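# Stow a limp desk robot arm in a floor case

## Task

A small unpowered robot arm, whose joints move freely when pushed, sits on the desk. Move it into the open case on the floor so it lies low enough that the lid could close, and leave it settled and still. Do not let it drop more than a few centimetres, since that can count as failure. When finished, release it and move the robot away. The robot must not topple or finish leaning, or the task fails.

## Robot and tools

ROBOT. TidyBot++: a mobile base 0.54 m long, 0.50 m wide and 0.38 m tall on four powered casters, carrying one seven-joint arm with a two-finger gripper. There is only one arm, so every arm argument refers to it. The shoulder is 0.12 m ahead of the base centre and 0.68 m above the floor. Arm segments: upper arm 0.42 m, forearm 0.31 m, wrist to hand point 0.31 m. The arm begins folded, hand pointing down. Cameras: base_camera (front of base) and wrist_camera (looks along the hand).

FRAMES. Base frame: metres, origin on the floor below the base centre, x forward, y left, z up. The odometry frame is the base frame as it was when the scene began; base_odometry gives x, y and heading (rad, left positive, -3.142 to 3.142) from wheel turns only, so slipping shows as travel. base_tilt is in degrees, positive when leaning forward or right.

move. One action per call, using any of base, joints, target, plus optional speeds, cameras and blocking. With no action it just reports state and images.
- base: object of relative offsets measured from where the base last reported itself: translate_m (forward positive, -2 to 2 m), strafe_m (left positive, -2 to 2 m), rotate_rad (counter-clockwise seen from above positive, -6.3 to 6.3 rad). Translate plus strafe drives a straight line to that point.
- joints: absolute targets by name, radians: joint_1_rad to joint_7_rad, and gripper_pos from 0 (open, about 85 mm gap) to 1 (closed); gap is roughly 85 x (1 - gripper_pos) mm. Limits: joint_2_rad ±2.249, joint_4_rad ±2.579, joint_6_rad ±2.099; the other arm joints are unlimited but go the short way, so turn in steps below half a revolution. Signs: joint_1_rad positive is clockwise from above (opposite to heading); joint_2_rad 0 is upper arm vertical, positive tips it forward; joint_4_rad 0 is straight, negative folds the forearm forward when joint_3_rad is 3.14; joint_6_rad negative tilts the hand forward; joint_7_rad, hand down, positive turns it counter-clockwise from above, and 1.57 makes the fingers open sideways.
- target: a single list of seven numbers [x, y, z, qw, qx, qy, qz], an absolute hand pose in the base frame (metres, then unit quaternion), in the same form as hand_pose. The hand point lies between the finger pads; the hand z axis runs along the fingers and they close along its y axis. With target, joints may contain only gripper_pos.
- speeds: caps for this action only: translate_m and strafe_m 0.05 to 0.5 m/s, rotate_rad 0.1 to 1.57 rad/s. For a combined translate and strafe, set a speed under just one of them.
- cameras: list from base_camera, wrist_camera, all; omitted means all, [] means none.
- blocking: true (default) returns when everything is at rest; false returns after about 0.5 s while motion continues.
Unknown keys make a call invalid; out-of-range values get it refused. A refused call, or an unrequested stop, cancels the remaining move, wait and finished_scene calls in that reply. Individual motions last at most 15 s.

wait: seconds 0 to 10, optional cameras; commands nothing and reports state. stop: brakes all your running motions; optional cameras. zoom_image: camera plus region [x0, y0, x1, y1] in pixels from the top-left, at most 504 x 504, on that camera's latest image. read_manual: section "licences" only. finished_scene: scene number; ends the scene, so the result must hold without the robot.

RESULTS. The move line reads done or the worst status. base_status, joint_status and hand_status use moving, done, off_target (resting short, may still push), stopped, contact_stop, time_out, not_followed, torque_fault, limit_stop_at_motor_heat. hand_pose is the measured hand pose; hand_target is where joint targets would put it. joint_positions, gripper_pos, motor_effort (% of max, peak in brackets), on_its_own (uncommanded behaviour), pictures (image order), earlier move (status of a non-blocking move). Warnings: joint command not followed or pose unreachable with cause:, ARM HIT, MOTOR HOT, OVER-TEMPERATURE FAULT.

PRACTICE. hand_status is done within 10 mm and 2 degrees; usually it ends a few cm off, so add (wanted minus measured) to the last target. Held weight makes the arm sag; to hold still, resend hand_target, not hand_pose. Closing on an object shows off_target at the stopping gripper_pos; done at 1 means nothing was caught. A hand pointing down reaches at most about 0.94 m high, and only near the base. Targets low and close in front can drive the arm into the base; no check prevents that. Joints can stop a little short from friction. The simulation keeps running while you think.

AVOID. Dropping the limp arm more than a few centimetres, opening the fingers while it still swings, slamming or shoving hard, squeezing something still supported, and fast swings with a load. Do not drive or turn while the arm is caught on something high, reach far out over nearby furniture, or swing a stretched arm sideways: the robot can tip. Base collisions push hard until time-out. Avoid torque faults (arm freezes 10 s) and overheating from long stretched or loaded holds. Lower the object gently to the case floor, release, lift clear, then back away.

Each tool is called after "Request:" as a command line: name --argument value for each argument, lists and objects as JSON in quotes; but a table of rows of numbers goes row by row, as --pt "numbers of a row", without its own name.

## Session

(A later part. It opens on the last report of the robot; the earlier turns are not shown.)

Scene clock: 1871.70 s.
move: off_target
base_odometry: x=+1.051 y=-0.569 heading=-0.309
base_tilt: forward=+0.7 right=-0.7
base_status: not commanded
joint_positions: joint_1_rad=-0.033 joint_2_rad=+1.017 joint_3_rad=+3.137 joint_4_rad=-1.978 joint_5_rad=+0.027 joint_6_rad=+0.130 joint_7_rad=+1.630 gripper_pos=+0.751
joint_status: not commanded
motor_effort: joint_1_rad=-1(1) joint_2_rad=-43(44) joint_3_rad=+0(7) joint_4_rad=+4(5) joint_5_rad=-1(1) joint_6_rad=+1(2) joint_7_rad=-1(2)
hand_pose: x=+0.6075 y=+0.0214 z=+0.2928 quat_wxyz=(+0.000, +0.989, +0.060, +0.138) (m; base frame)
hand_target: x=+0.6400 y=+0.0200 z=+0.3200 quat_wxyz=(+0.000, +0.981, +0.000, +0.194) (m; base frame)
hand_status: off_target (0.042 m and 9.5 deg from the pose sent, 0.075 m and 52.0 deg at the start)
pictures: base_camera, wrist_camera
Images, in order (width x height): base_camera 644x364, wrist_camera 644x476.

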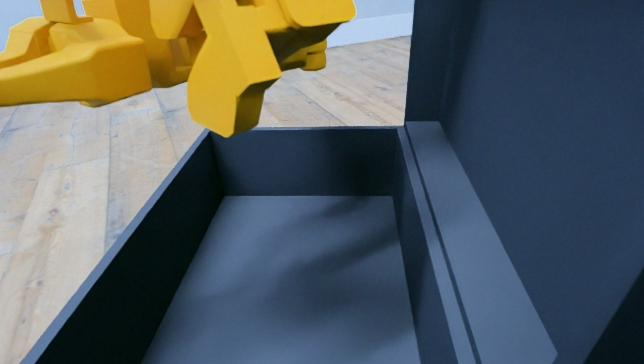

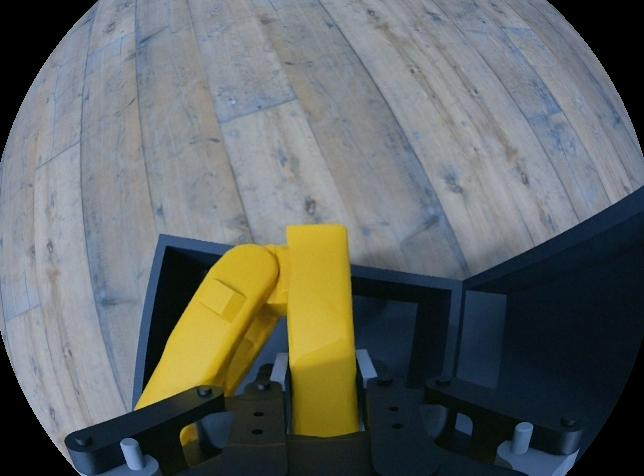

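Request:
move --target '[0.63,-0.01,0.26,-0.0,0.97,-0.08,0.225]' --cameras '["base_camera","wrist_camera"]'

Request:
zoom_image --camera "base_camera" --region '[0, 0, 460, 260]'

Scene clock: 1881.43 s.
move: off_target
base_odometry: x=+1.051 y=-0.569 heading=-0.309
base_tilt: forward=+0.7 right=-0.7
base_status: not commanded
joint_positions: joint_1_rad=-0.028 joint_2_rad=+1.165 joint_3_rad=+3.137 joint_4_rad=-2.011 joint_5_rad=-0.014 joint_6_rad=+0.392 joint_7_rad=+1.549 gripper_pos=+0.751
joint_status: not commanded
motor_effort: joint_1_rad=-1(1) joint_2_rad=-42(46) joint_3_rad=-1(1) joint_4_rad=+1(6) joint_5_rad=+0(1) joint_6_rad=+2(4) joint_7_rad=-2(2)
hand_pose: x=+0.6034 y=+0.0160 z=+0.2423 quat_wxyz=(-0.005, +0.984, -0.003, +0.178) (m; base frame)
hand_target: x=+0.6300 y=-0.0100 z=+0.2600 quat_wxyz=(+0.000, +0.971, -0.080, +0.225) (m; base frame)
hand_status: off_target (0.041 m and 10.5 deg from the pose sent, 0.051 m and 19.1 deg at the start)
pictures: base_camera, wrist_camera
Images, in order (width x height): base_camera 644x364, wrist_camera 644x476.

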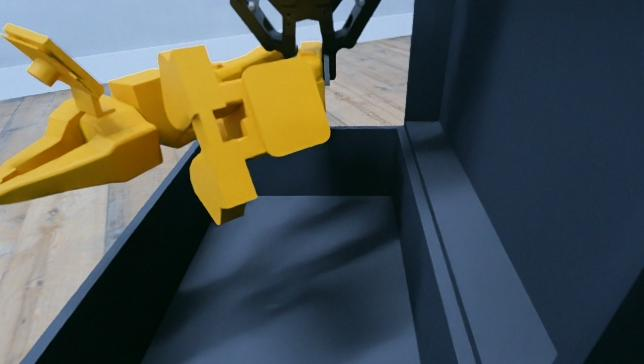

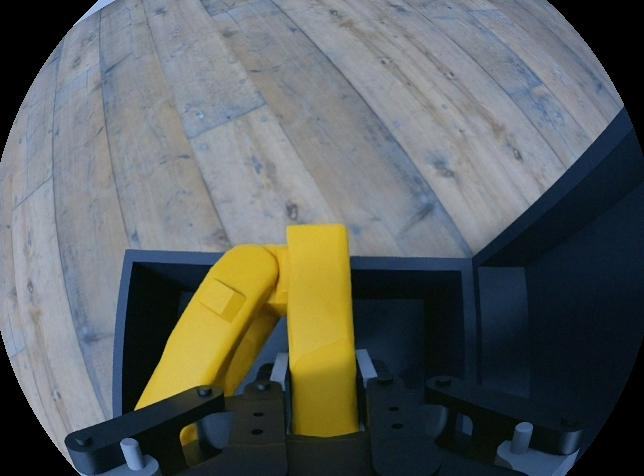

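Scaled by 1.096.

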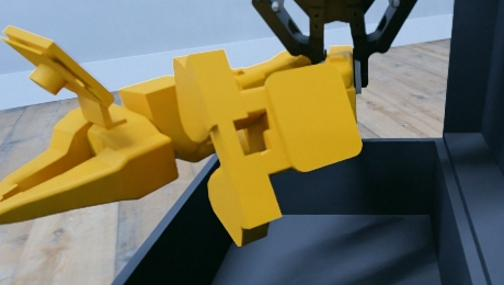

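Request:
move --target '[0.65,0.04,0.26,-0.033,0.968,0.14,0.205]' --cameras '["base_camera","wrist_camera"]'

Request:
zoom_image --camera "base_camera" --region '[0, 0, 460, 260]'

Scene clock: 1900.90 s.
move: off_target
base_odometry: x=+1.051 y=-0.569 heading=-0.309
base_tilt: forward=+0.8 right=-0.7
base_status: not commanded
joint_positions: joint_1_rad=+0.035 joint_2_rad=+1.165 joint_3_rad=+3.087 joint_4_rad=-1.917 joint_5_rad=+0.150 joint_6_rad=+0.362 joint_7_rad=+1.640 gripper_pos=+0.751
joint_status: not commanded
motor_effort: joint_1_rad=-1(2) joint_2_rad=-45(46) joint_3_rad=-2(2) joint_4_rad=+4(4) joint_5_rad=+0(1) joint_6_rad=+4(4) joint_7_rad=-1(2)
hand_pose: x=+0.6510 y=+0.0320 z=+0.2525 quat_wxyz=(-0.027, +0.972, +0.096, +0.212) (m; base frame)
hand_target: x=+0.6500 y=+0.0400 z=+0.2600 quat_wxyz=(-0.033, +0.968, +0.140, +0.205) (m; base frame)
hand_status: off_target (0.011 m and 5.2 deg from the pose sent, 0.055 m and 17.1 deg at the start)
pictures: base_camera, wrist_camera
Images, in order (width x height): base_camera 644x364, wrist_camera 644x476.

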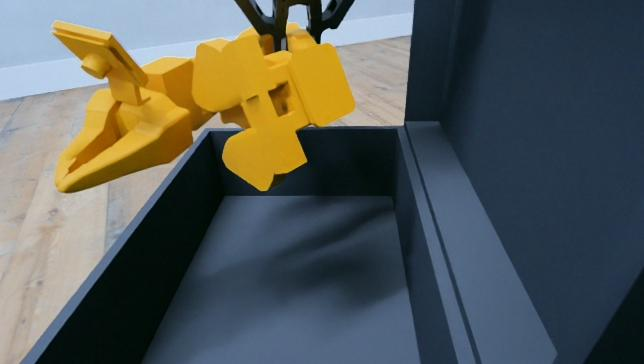

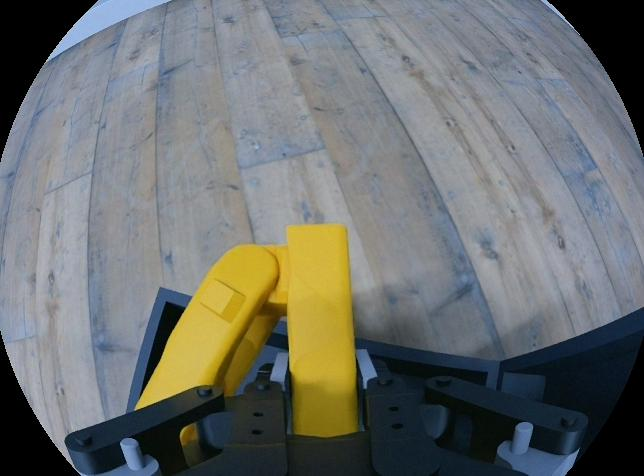

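Scaled by 1.096.

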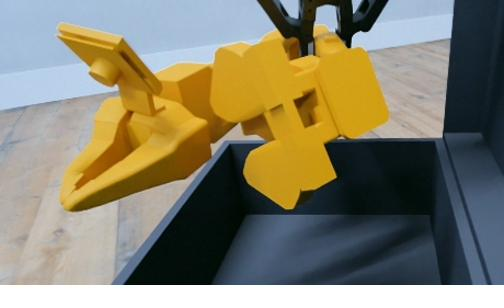

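Request:
move --target '[0.61,-0.005,0.21,-0.033,0.968,0.14,0.205]' --cameras '["base_camera"]'

Request:
move --target '[0.61,-0.005,0.17,-0.033,0.968,0.14,0.205]' --cameras '["base_camera","wrist_camera"]'

Scene clock: 1913.33 s.
move: off_target
base_odometry: x=+1.051 y=-0.569 heading=-0.309
base_tilt: forward=+0.7 right=-0.6
base_status: not commanded
joint_positions: joint_1_rad=+0.156 joint_2_rad=+1.288 joint_3_rad=+3.087 joint_4_rad=-1.956 joint_5_rad=+0.212 joint_6_rad=+0.412 joint_7_rad=+1.683 gripper_pos=+0.751
joint_status: not commanded
motor_effort: joint_1_rad=-1(3) joint_2_rad=-42(47) joint_3_rad=-2(5) joint_4_rad=+0(4) joint_5_rad=+0(1) joint_6_rad=+2(4) joint_7_rad=-1(2)
hand_pose: x=+0.5857 y=-0.0125 z=+0.1930 quat_wxyz=(-0.032, +0.983, +0.084, +0.161) (m; base frame)
hand_target: x=+0.6100 y=-0.0050 z=+0.2100 quat_wxyz=(-0.033, +0.968, +0.140, +0.205) (m; base frame)
hand_status: off_target (0.031 m and 8.3 deg from the pose sent, 0.070 m and 5.2 deg at the start)
pictures: base_camera
Images, in order (width x height): base_camera 644x364.

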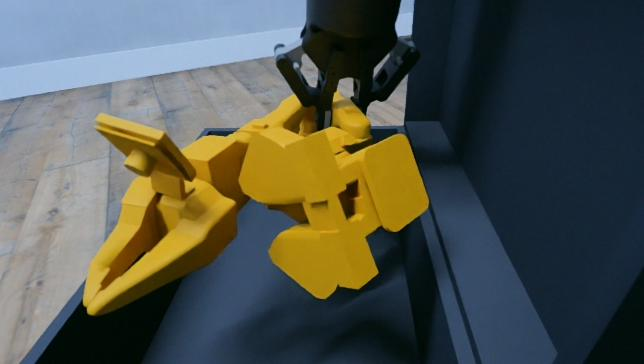

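Scene clock: 1914.30 s.
move: off_target
base_odometry: x=+1.051 y=-0.569 heading=-0.309
base_tilt: forward=+0.8 right=-0.6
base_status: not commanded
joint_positions: joint_1_rad=+0.156 joint_2_rad=+1.380 joint_3_rad=+3.087 joint_4_rad=-1.903 joint_5_rad=+0.213 joint_6_rad=+0.437 joint_7_rad=+1.686 gripper_pos=+0.751
joint_status: not commanded
motor_effort: joint_1_rad=-1(2) joint_2_rad=-42(45) joint_3_rad=-3(3) joint_4_rad=-1(2) joint_5_rad=+1(1) joint_6_rad=+2(3) joint_7_rad=-1(2)
hand_pose: x=+0.5789 y=-0.0096 z=+0.1560 quat_wxyz=(-0.037, +0.984, +0.083, +0.155) (m; base frame)
hand_target: x=+0.6100 y=-0.0050 z=+0.1700 quat_wxyz=(-0.033, +0.968, +0.140, +0.205) (m; base frame)
hand_status: off_target (0.034 m and 8.9 deg from the pose sent, 0.034 m and 8.3 deg at the start)
pictures: base_camera, wrist_camera
Images, in order (width x height): base_camera 644x364, wrist_camera 644x476.

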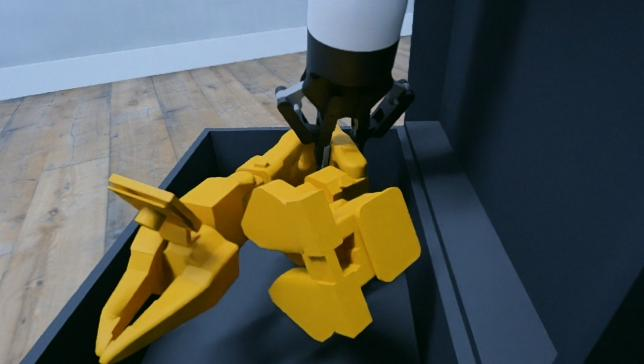

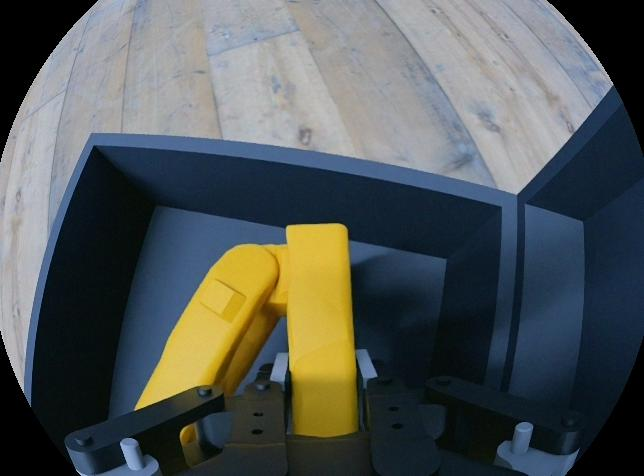

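Request:
move --target '[0.65,0.003,0.155,-0.035,0.955,0.135,0.26]' --cameras '["base_camera"]'

Request:
move --target '[0.65,0.003,0.125,-0.035,0.955,0.135,0.26]' --cameras '["base_camera","wrist_camera"]'

Scene clock: 1921.07 s.
move: off_target
base_odometry: x=+1.051 y=-0.569 heading=-0.309
base_tilt: forward=+0.7 right=-0.7
base_status: not commanded
joint_positions: joint_1_rad=+0.155 joint_2_rad=+1.443 joint_3_rad=+3.087 joint_4_rad=-1.825 joint_5_rad=+0.219 joint_6_rad=+0.526 joint_7_rad=+1.686 gripper_pos=+0.751
joint_status: not commanded
motor_effort: joint_1_rad=+2(3) joint_2_rad=-43(44) joint_3_rad=-1(3) joint_4_rad=+1(2) joint_5_rad=+1(1) joint_6_rad=+3(5) joint_7_rad=-1(2)
hand_pose: x=+0.6176 y=-0.0089 z=+0.1405 quat_wxyz=(-0.035, +0.974, +0.082, +0.206) (m; base frame)
hand_target: x=+0.6500 y=+0.0030 z=+0.1550 quat_wxyz=(-0.035, +0.955, +0.135, +0.260) (m; base frame)
hand_status: off_target (0.037 m and 8.9 deg from the pose sent, 0.072 m and 13.8 deg at the start)
pictures: base_camera
Images, in order (width x height): base_camera 644x364.

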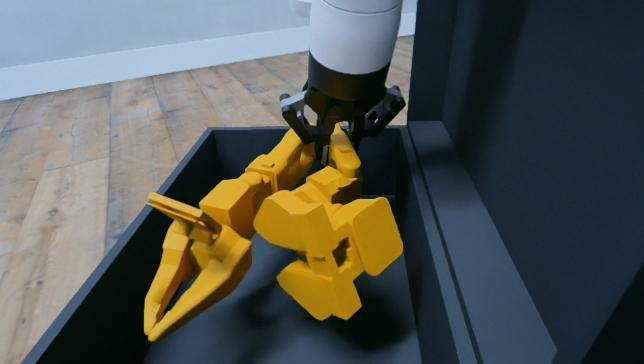

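Scene clock: 1921.93 s.
move: off_target
base_odometry: x=+1.051 y=-0.569 heading=-0.309
base_tilt: forward=+0.7 right=-0.6
base_status: not commanded
joint_positions: joint_1_rad=+0.155 joint_2_rad=+1.529 joint_3_rad=+3.087 joint_4_rad=-1.758 joint_5_rad=+0.223 joint_6_rad=+0.540 joint_7_rad=+1.686 gripper_pos=+0.751
joint_status: not commanded
motor_effort: joint_1_rad=+0(2) joint_2_rad=-44(47) joint_3_rad=-3(3) joint_4_rad=+0(3) joint_5_rad=+0(1) joint_6_rad=+3(5) joint_7_rad=-2(2)
hand_pose: x=+0.6144 y=-0.0071 z=+0.1052 quat_wxyz=(-0.037, +0.975, +0.081, +0.204) (m; base frame)
hand_target: x=+0.6500 y=+0.0030 z=+0.1250 quat_wxyz=(-0.035, +0.955, +0.135, +0.260) (m; base frame)
hand_status: off_target (0.042 m and 9.1 deg from the pose sent, 0.038 m and 8.9 deg at the start)
pictures: base_camera, wrist_camera
Images, in order (width x height): base_camera 644x364, wrist_camera 644x476.

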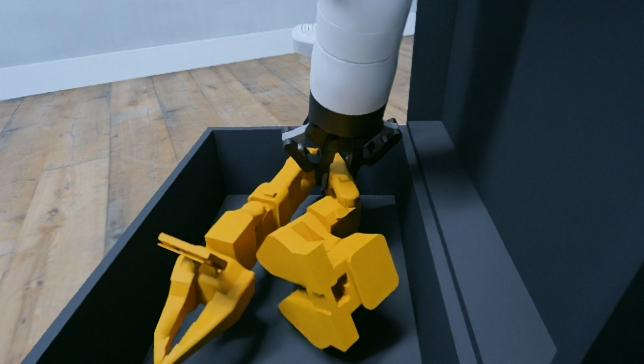

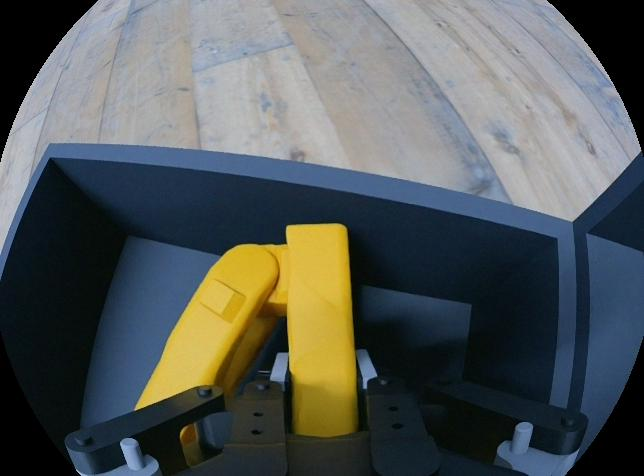

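Going beautifully. Continue with small steps.

Request:
move --target '[0.65,0.003,0.108,-0.035,0.955,0.135,0.26]' --cameras '[]'

Request:
move --target '[0.65,0.003,0.093,-0.035,0.955,0.135,0.26]' --cameras '["base_camera"]'

Request:
move --target '[0.65,0.003,0.08,-0.035,0.955,0.135,0.26]' --cameras '["base_camera"]'

Scene clock: 1930.77 s.
move: off_target
base_odometry: x=+1.051 y=-0.569 heading=-0.309
base_tilt: forward=+0.7 right=-0.6
base_status: not commanded
joint_positions: joint_1_rad=+0.155 joint_2_rad=+1.566 joint_3_rad=+3.087 joint_4_rad=-1.721 joint_5_rad=+0.225 joint_6_rad=+0.541 joint_7_rad=+1.686 gripper_pos=+0.751
joint_status: not commanded
motor_effort: joint_1_rad=-1(1) joint_2_rad=-43(47) joint_3_rad=-3(3) joint_4_rad=+0(2) joint_5_rad=+1(1) joint_6_rad=+3(5) joint_7_rad=-2(2)
hand_pose: x=+0.6151 y=-0.0069 z=+0.0896 quat_wxyz=(-0.037, +0.975, +0.081, +0.205) (m; base frame)
hand_target: x=+0.6500 y=+0.0030 z=+0.1080 quat_wxyz=(-0.035, +0.955, +0.135, +0.260) (m; base frame)
hand_status: off_target (0.041 m and 9.1 deg from the pose sent, 0.037 m and 9.1 deg at the start)
pictures: none
No camera images: "cameras" was empty.

Scene clock: 1931.43 s.
move: off_target
base_odometry: x=+1.051 y=-0.569 heading=-0.309
base_tilt: forward=+0.7 right=-0.6
base_status: not commanded
joint_positions: joint_1_rad=+0.155 joint_2_rad=+1.593 joint_3_rad=+3.087 joint_4_rad=-1.689 joint_5_rad=+0.228 joint_6_rad=+0.542 joint_7_rad=+1.686 gripper_pos=+0.751
joint_status: not commanded
motor_effort: joint_1_rad=+0(1) joint_2_rad=-41(45) joint_3_rad=-1(3) joint_4_rad=+2(2) joint_5_rad=+0(1) joint_6_rad=+4(5) joint_7_rad=-1(2)
hand_pose: x=+0.6183 y=-0.0070 z=+0.0790 quat_wxyz=(-0.037, +0.974, +0.082, +0.208) (m; base frame)
hand_target: x=+0.6500 y=+0.0030 z=+0.0930 quat_wxyz=(-0.035, +0.955, +0.135, +0.260) (m; base frame)
hand_status: off_target (0.036 m and 8.8 deg from the pose sent, 0.036 m and 9.1 deg at the start)
pictures: base_camera
Images, in order (width x height): base_camera 644x364.

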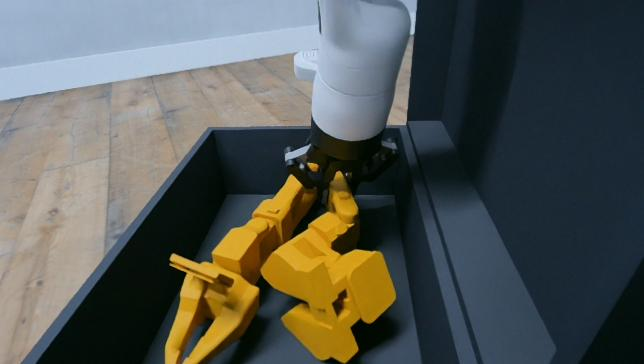

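Scene clock: 1932.07 s.
move: off_target
base_odometry: x=+1.051 y=-0.569 heading=-0.309
base_tilt: forward=+0.7 right=-0.7
base_status: not commanded
joint_positions: joint_1_rad=+0.155 joint_2_rad=+1.607 joint_3_rad=+3.087 joint_4_rad=-1.673 joint_5_rad=+0.232 joint_6_rad=+0.542 joint_7_rad=+1.686 gripper_pos=+0.751
joint_status: not commanded
motor_effort: joint_1_rad=-1(1) joint_2_rad=-40(42) joint_3_rad=-1(1) joint_4_rad=+4(4) joint_5_rad=+0(1) joint_6_rad=+5(6) joint_7_rad=-1(1)
hand_pose: x=+0.6190 y=-0.0066 z=+0.0732 quat_wxyz=(-0.037, +0.974, +0.084, +0.209) (m; base frame)
hand_target: x=+0.6500 y=+0.0030 z=+0.0800 quat_wxyz=(-0.035, +0.955, +0.135, +0.260) (m; base frame)
hand_status: off_target (0.033 m and 8.6 deg from the pose sent, 0.033 m and 8.8 deg at the start)
pictures: base_camera
Images, in order (width x height): base_camera 644x364.

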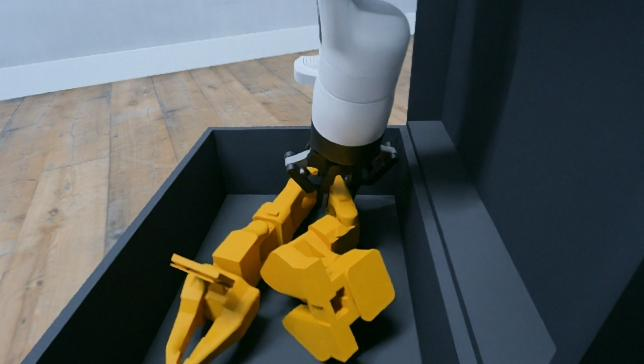

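Request:
move --target '[0.65,0.003,0.07,-0.035,0.965,0.135,0.22]' --cameras '[]'

Request:
move --target '[0.65,0.003,0.058,-0.035,0.972,0.135,0.185]' --cameras '["base_camera","wrist_camera"]'

Scene clock: 1938.87 s.
move: off_target
base_odometry: x=+1.051 y=-0.569 heading=-0.309
base_tilt: forward=+0.7 right=-0.7
base_status: not commanded
joint_positions: joint_1_rad=+0.154 joint_2_rad=+1.608 joint_3_rad=+3.084 joint_4_rad=-1.640 joint_5_rad=+0.239 joint_6_rad=+0.475 joint_7_rad=+1.686 gripper_pos=+0.751
joint_status: not commanded
motor_effort: joint_1_rad=-1(1) joint_2_rad=-39(42) joint_3_rad=+0(1) joint_4_rad=+10(10) joint_5_rad=-1(1) joint_6_rad=+7(8) joint_7_rad=+0(1)
hand_pose: x=+0.6191 y=-0.0078 z=+0.0674 quat_wxyz=(-0.036, +0.977, +0.089, +0.192) (m; base frame)
hand_target: x=+0.6500 y=+0.0030 z=+0.0700 quat_wxyz=(-0.035, +0.965, +0.135, +0.220) (m; base frame)
hand_status: off_target (0.033 m and 6.4 deg from the pose sent, 0.033 m and 6.1 deg at the start)
pictures: none
No camera images: "cameras" was empty.

Scene clock: 1939.77 s.
move: off_target
base_odometry: x=+1.051 y=-0.569 heading=-0.309
base_tilt: forward=+0.7 right=-0.5
base_status: not commanded
joint_positions: joint_1_rad=+0.154 joint_2_rad=+1.605 joint_3_rad=+3.073 joint_4_rad=-1.553 joint_5_rad=+0.241 joint_6_rad=+0.392 joint_7_rad=+1.686 gripper_pos=+0.751
joint_status: not commanded
motor_effort: joint_1_rad=+0(1) joint_2_rad=-40(42) joint_3_rad=+0(1) joint_4_rad=+7(13) joint_5_rad=-1(1) joint_6_rad=+6(8) joint_7_rad=+0(1)
hand_pose: x=+0.6497 y=-0.0110 z=+0.0676 quat_wxyz=(-0.032, +0.976, +0.091, +0.195) (m; base frame)
hand_target: x=+0.6500 y=+0.0030 z=+0.0580 quat_wxyz=(-0.035, +0.973, +0.135, +0.185) (m; base frame)
hand_status: off_target (0.017 m and 5.2 deg from the pose sent, 0.034 m and 5.4 deg at the start)
pictures: base_camera, wrist_camera
Images, in order (width x height): base_camera 644x364, wrist_camera 644x476.

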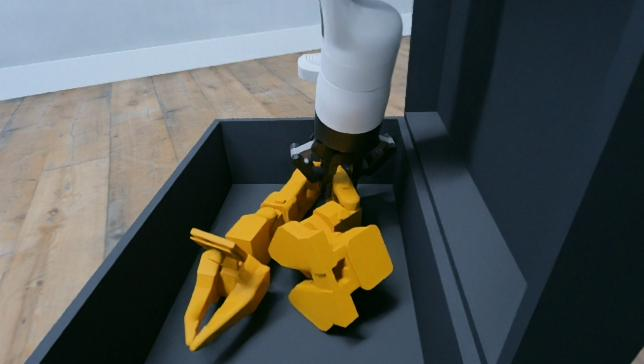

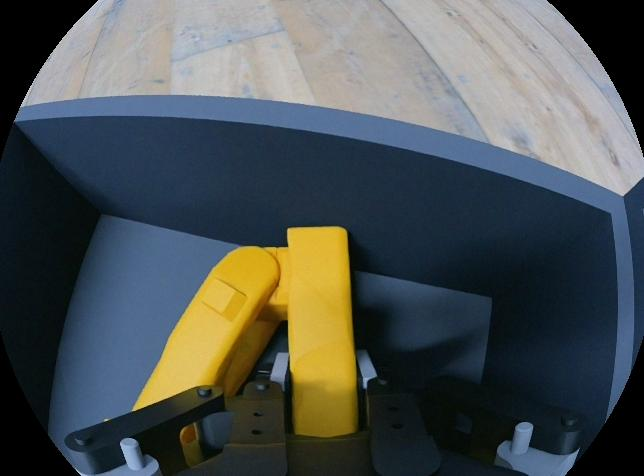

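Request:
move --target '[0.635,0.003,0.042,-0.035,0.973,0.135,0.175]' --cameras '["base_camera"]'

Request:
zoom_image --camera "base_camera" --region '[150, 100, 450, 364]'

Scene clock: 1949.90 s.
move: off_target
base_odometry: x=+1.051 y=-0.569 heading=-0.309
base_tilt: forward=+0.8 right=-0.6
base_status: not commanded
joint_positions: joint_1_rad=+0.154 joint_2_rad=+1.606 joint_3_rad=+3.073 joint_4_rad=-1.552 joint_5_rad=+0.241 joint_6_rad=+0.392 joint_7_rad=+1.686 gripper_pos=+0.751
joint_status: not commanded
motor_effort: joint_1_rad=-2(2) joint_2_rad=-35(40) joint_3_rad=-1(1) joint_4_rad=+9(9) joint_5_rad=+0(1) joint_6_rad=+6(6) joint_7_rad=+0(1)
hand_pose: x=+0.6496 y=-0.0110 z=+0.0672 quat_wxyz=(-0.032, +0.976, +0.091, +0.195) (m; base frame)
hand_target: x=+0.6350 y=+0.0030 z=+0.0420 quat_wxyz=(-0.035, +0.975, +0.135, +0.175) (m; base frame)
hand_status: off_target (0.032 m and 5.6 deg from the pose sent, 0.033 m and 5.6 deg at the start)
pictures: base_camera
Images, in order (width x height): base_camera 644x364.

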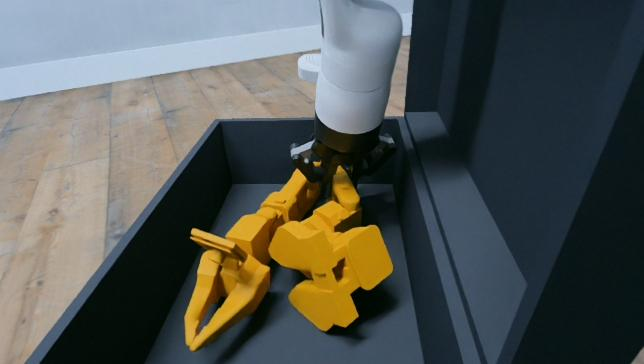

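Scaled by 1.680.

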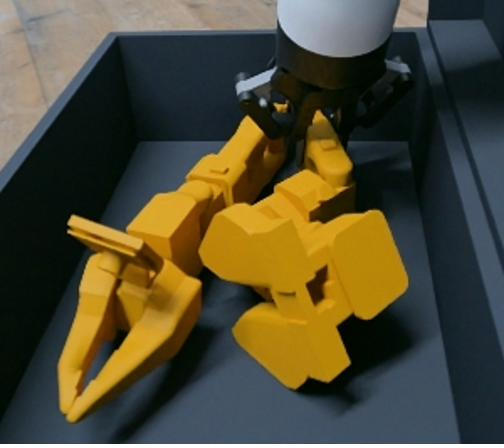

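Request:
move --target '[0.65,-0.005,0.06,-0.032,0.97,0.1,0.195]' --cameras '[]'

Request:
move --joints '{"gripper_pos":0.68}' --cameras '["wrist_camera"]'

Request:
move --joints '{"gripper_pos":0.5}' --cameras '["base_camera","wrist_camera"]'

Scene clock: 1955.93 s.
move: done
base_odometry: x=+1.051 y=-0.569 heading=-0.309
base_tilt: forward=+0.8 right=-0.6
base_status: not commanded
joint_positions: joint_1_rad=+0.154 joint_2_rad=+1.605 joint_3_rad=+3.073 joint_4_rad=-1.553 joint_5_rad=+0.241 joint_6_rad=+0.392 joint_7_rad=+1.686 gripper_pos=+0.751
joint_status: not commanded
motor_effort: joint_1_rad=+0(2) joint_2_rad=-37(39) joint_3_rad=-1(1) joint_4_rad=+6(9) joint_5_rad=+0(1) joint_6_rad=+5(6) joint_7_rad=-1(1)
hand_pose: x=+0.6496 y=-0.0110 z=+0.0676 quat_wxyz=(-0.032, +0.976, +0.091, +0.195) (m; base frame)
hand_target: x=+0.6500 y=-0.0050 z=+0.0600 quat_wxyz=(-0.032, +0.975, +0.101, +0.196) (m; base frame)
hand_status: done (0.010 m and 1.1 deg from the pose sent, 0.009 m and 1.1 deg at the start)
pictures: none
No camera images: "cameras" was empty.

Scene clock: 1956.70 s.
move: done
base_odometry: x=+1.051 y=-0.569 heading=-0.309
base_tilt: forward=+0.7 right=-0.6
base_status: not commanded
joint_positions: joint_1_rad=+0.154 joint_2_rad=+1.610 joint_3_rad=+3.073 joint_4_rad=-1.543 joint_5_rad=+0.241 joint_6_rad=+0.392 joint_7_rad=+1.686 gripper_pos=+0.680
joint_status: all done
motor_effort: joint_1_rad=+0(1) joint_2_rad=-41(43) joint_3_rad=-1(2) joint_4_rad=+2(6) joint_5_rad=+0(1) joint_6_rad=+3(5) joint_7_rad=-1(2)
hand_pose: x=+0.6524 y=-0.0115 z=+0.0661 quat_wxyz=(-0.031, +0.976, +0.091, +0.197) (m; base frame)
hand_target: x=+0.6500 y=-0.0050 z=+0.0600 quat_wxyz=(-0.032, +0.975, +0.101, +0.196) (m; base frame)
hand_status: not commanded
pictures: wrist_camera
Images, in order (width x height): wrist_camera 644x476.

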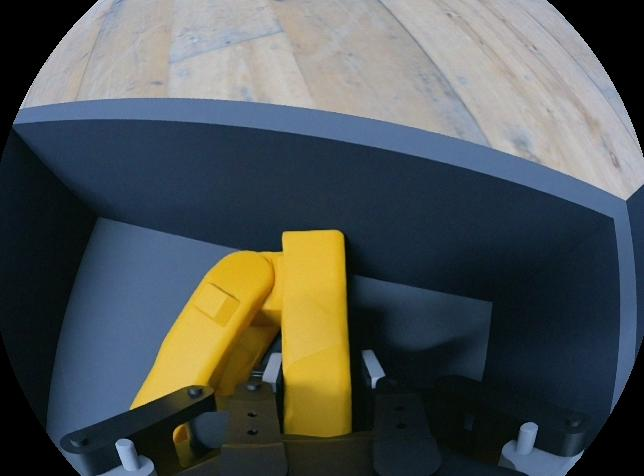

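Scene clock: 1957.30 s.
move: done
base_odometry: x=+1.051 y=-0.569 heading=-0.309
base_tilt: forward=+0.8 right=-0.5
base_status: not commanded
joint_positions: joint_1_rad=+0.154 joint_2_rad=+1.610 joint_3_rad=+3.073 joint_4_rad=-1.543 joint_5_rad=+0.241 joint_6_rad=+0.392 joint_7_rad=+1.686 gripper_pos=+0.500
joint_status: all done
motor_effort: joint_1_rad=-1(1) joint_2_rad=-41(41) joint_3_rad=-2(2) joint_4_rad=+1(2) joint_5_rad=+0(1) joint_6_rad=+3(3) joint_7_rad=-1(2)
hand_pose: x=+0.6524 y=-0.0115 z=+0.0661 quat_wxyz=(-0.031, +0.976, +0.091, +0.197) (m; base frame)
hand_target: x=+0.6500 y=-0.0050 z=+0.0600 quat_wxyz=(-0.032, +0.975, +0.101, +0.196) (m; base frame)
hand_status: not commanded
pictures: base_camera, wrist_camera
Images, in order (width x height): base_camera 644x364, wrist_camera 644x476.

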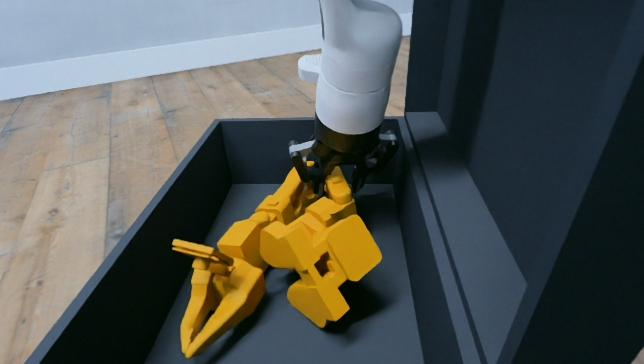

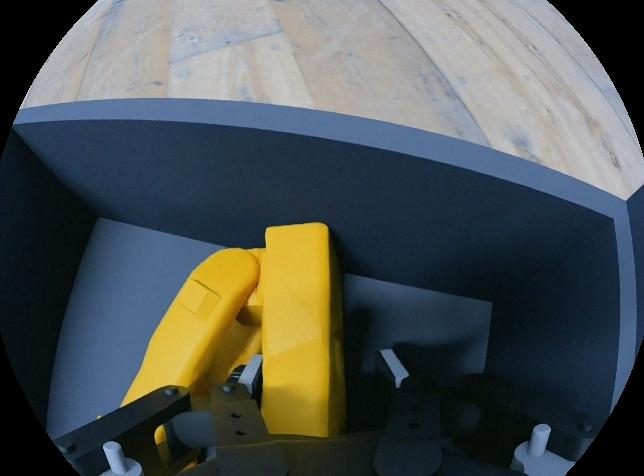

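Request:
move --target '[0.65,-0.0,0.13,-0.032,0.97,0.1,0.195]' --cameras '["base_camera","wrist_camera"]'

Request:
move --target '[0.64,0.0,0.28,-0.032,0.97,0.1,0.195]' --cameras '["base_camera","wrist_camera"]'

Request:
zoom_image --camera "base_camera" --region '[100, 80, 500, 364]'

Scene clock: 1965.73 s.
move: off_target
base_odometry: x=+1.051 y=-0.569 heading=-0.309
base_tilt: forward=+0.7 right=-0.7
base_status: not commanded
joint_positions: joint_1_rad=+0.154 joint_2_rad=+1.460 joint_3_rad=+3.073 joint_4_rad=-1.680 joint_5_rad=+0.241 joint_6_rad=+0.392 joint_7_rad=+1.686 gripper_pos=+0.500
joint_status: not commanded
motor_effort: joint_1_rad=-1(2) joint_2_rad=-41(43) joint_3_rad=-2(2) joint_4_rad=+3(3) joint_5_rad=+0(1) joint_6_rad=+2(3) joint_7_rad=-1(2)
hand_pose: x=+0.6579 y=-0.0114 z=+0.1309 quat_wxyz=(-0.030, +0.974, +0.096, +0.204) (m; base frame)
hand_target: x=+0.6500 y=+0.0000 z=+0.1300 quat_wxyz=(-0.032, +0.975, +0.100, +0.196) (m; base frame)
hand_status: off_target (0.014 m and 1.1 deg from the pose sent, 0.065 m and 1.2 deg at the start)
pictures: base_camera, wrist_camera
Images, in order (width x height): base_camera 644x364, wrist_camera 644x476.

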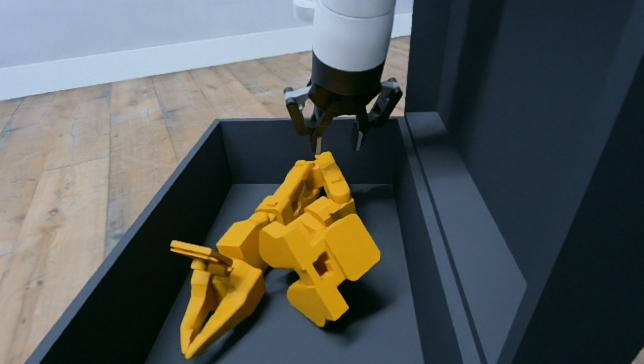

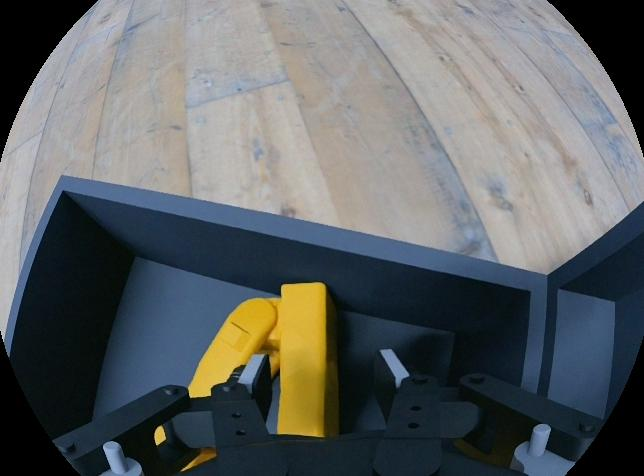

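Scene clock: 1967.30 s.
move: off_target
base_odometry: x=+1.051 y=-0.569 heading=-0.309
base_tilt: forward=+0.7 right=-0.7
base_status: not commanded
joint_positions: joint_1_rad=+0.154 joint_2_rad=+1.097 joint_3_rad=+3.061 joint_4_rad=-1.933 joint_5_rad=+0.241 joint_6_rad=+0.348 joint_7_rad=+1.686 gripper_pos=+0.500
joint_status: not commanded
motor_effort: joint_1_rad=-1(2) joint_2_rad=-39(44) joint_3_rad=-2(2) joint_4_rad=+5(5) joint_5_rad=+1(1) joint_6_rad=+3(4) joint_7_rad=-1(2)
hand_pose: x=+0.6661 y=-0.0092 z=+0.2863 quat_wxyz=(-0.021, +0.966, +0.110, +0.235) (m; base frame)
hand_target: x=+0.6400 y=+0.0000 z=+0.2800 quat_wxyz=(-0.032, +0.975, +0.100, +0.196) (m; base frame)
hand_status: off_target (0.028 m and 4.9 deg from the pose sent, 0.151 m and 1.1 deg at the start)
pictures: base_camera, wrist_camera
Images, in order (width x height): base_camera 644x364, wrist_camera 644x476.

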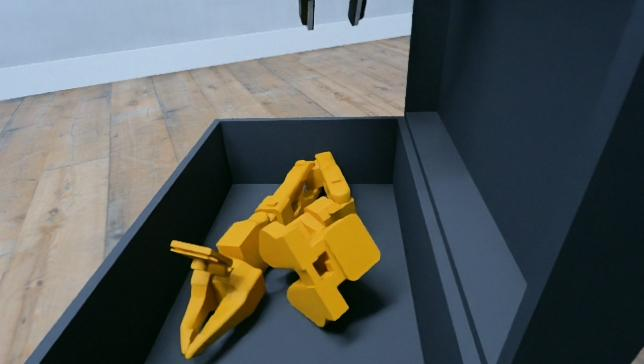

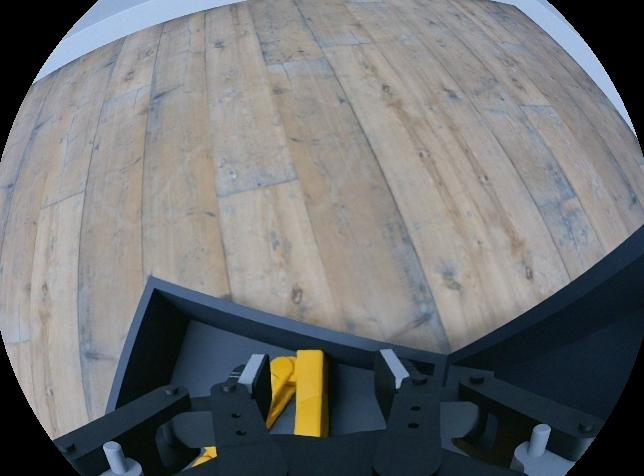

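Scaled by 1.260.

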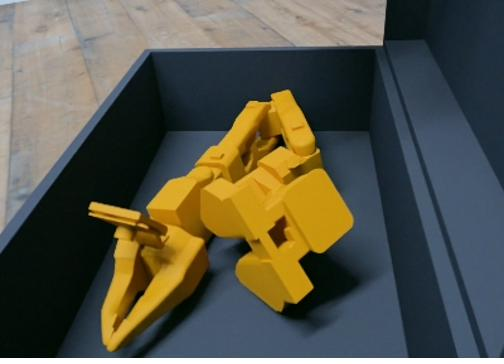

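Request:
move --base '{"translate_m":-0.25}' --target '[0.55,0.0,0.4,-0.032,0.97,0.1,0.195]' --cameras '["base_camera"]'

Request:
zoom_image --camera "base_camera" --region '[180, 80, 440, 280]'

Scene clock: 1984.93 s.
move: off_target
base_odometry: x=+0.812 y=-0.492 heading=-0.310
base_tilt: forward=+0.6 right=-0.6
base_status: done
joint_positions: joint_1_rad=+0.186 joint_2_rad=+0.739 joint_3_rad=+3.028 joint_4_rad=-2.289 joint_5_rad=+0.241 joint_6_rad=+0.327 joint_7_rad=+1.686 gripper_pos=+0.500
joint_status: not commanded
motor_effort: joint_1_rad=-1(2) joint_2_rad=-31(41) joint_3_rad=-1(2) joint_4_rad=+4(7) joint_5_rad=+1(1) joint_6_rad=+3(4) joint_7_rad=-1(1)
hand_pose: x=+0.5700 y=+0.0007 z=+0.4034 quat_wxyz=(-0.025, +0.967, +0.117, +0.227) (m; base frame)
hand_target: x=+0.5500 y=+0.0000 z=+0.4000 quat_wxyz=(-0.032, +0.975, +0.100, +0.196) (m; base frame)
hand_status: off_target (0.020 m and 4.2 deg from the pose sent, 0.163 m and 4.9 deg at the start)
pictures: base_camera
Images, in order (width x height): base_camera 644x364.

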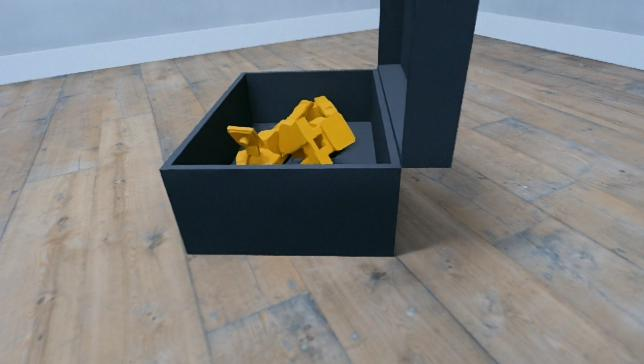

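Scaled by 1.938.

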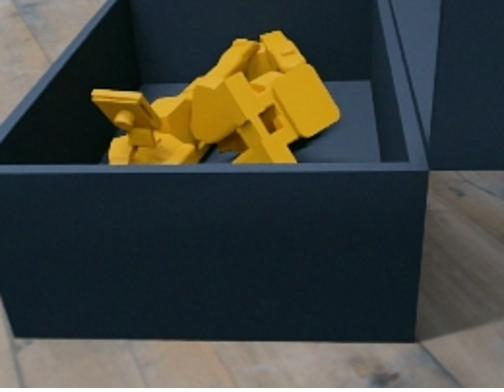

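Request:
zoom_image --camera "base_camera" --region '[340, 0, 500, 180]'

Request:
move --base '{"translate_m":-0.4, "strafe_m":0.35}' --cameras '["base_camera"]'

Request:
zoom_image --camera "base_camera" --region '[230, 0, 530, 220]'

Scaled by 2.800.

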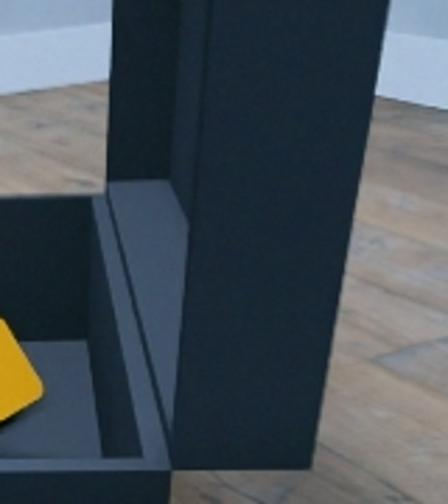

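Scene clock: 2015.17 s.
move: done
base_odometry: x=+0.538 y=-0.037 heading=-0.309
base_tilt: forward=+0.7 right=-0.7
base_status: done
joint_positions: joint_1_rad=+0.191 joint_2_rad=+0.738 joint_3_rad=+3.021 joint_4_rad=-2.293 joint_5_rad=+0.241 joint_6_rad=+0.325 joint_7_rad=+1.686 gripper_pos=+0.500
joint_status: not commanded
motor_effort: joint_1_rad=-1(3) joint_2_rad=-30(31) joint_3_rad=-1(3) joint_4_rad=+5(7) joint_5_rad=+1(1) joint_6_rad=+3(4) joint_7_rad=-1(2)
hand_pose: x=+0.5675 y=+0.0020 z=+0.4035 quat_wxyz=(-0.028, +0.967, +0.117, +0.225) (m; base frame)
hand_target: x=+0.5500 y=+0.0000 z=+0.4000 quat_wxyz=(-0.032, +0.975, +0.100, +0.196) (m; base frame)
hand_status: not commanded
pictures: base_camera
Images, in order (width x height): base_camera 644x364.

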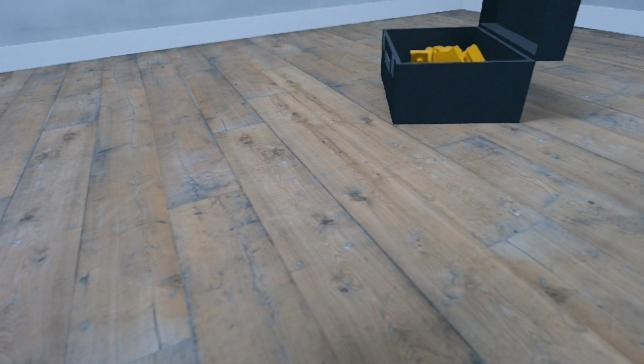

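Scaled by 1.680.

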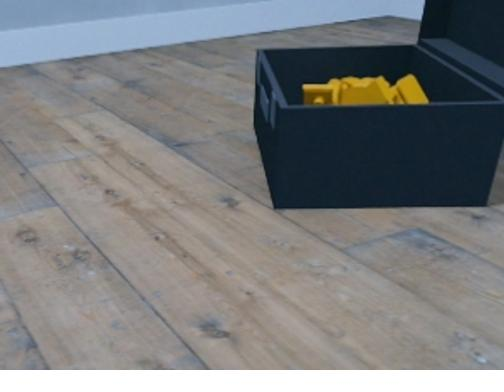

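Request:
finished_scene --scene 2

The scene is finished: the task was done.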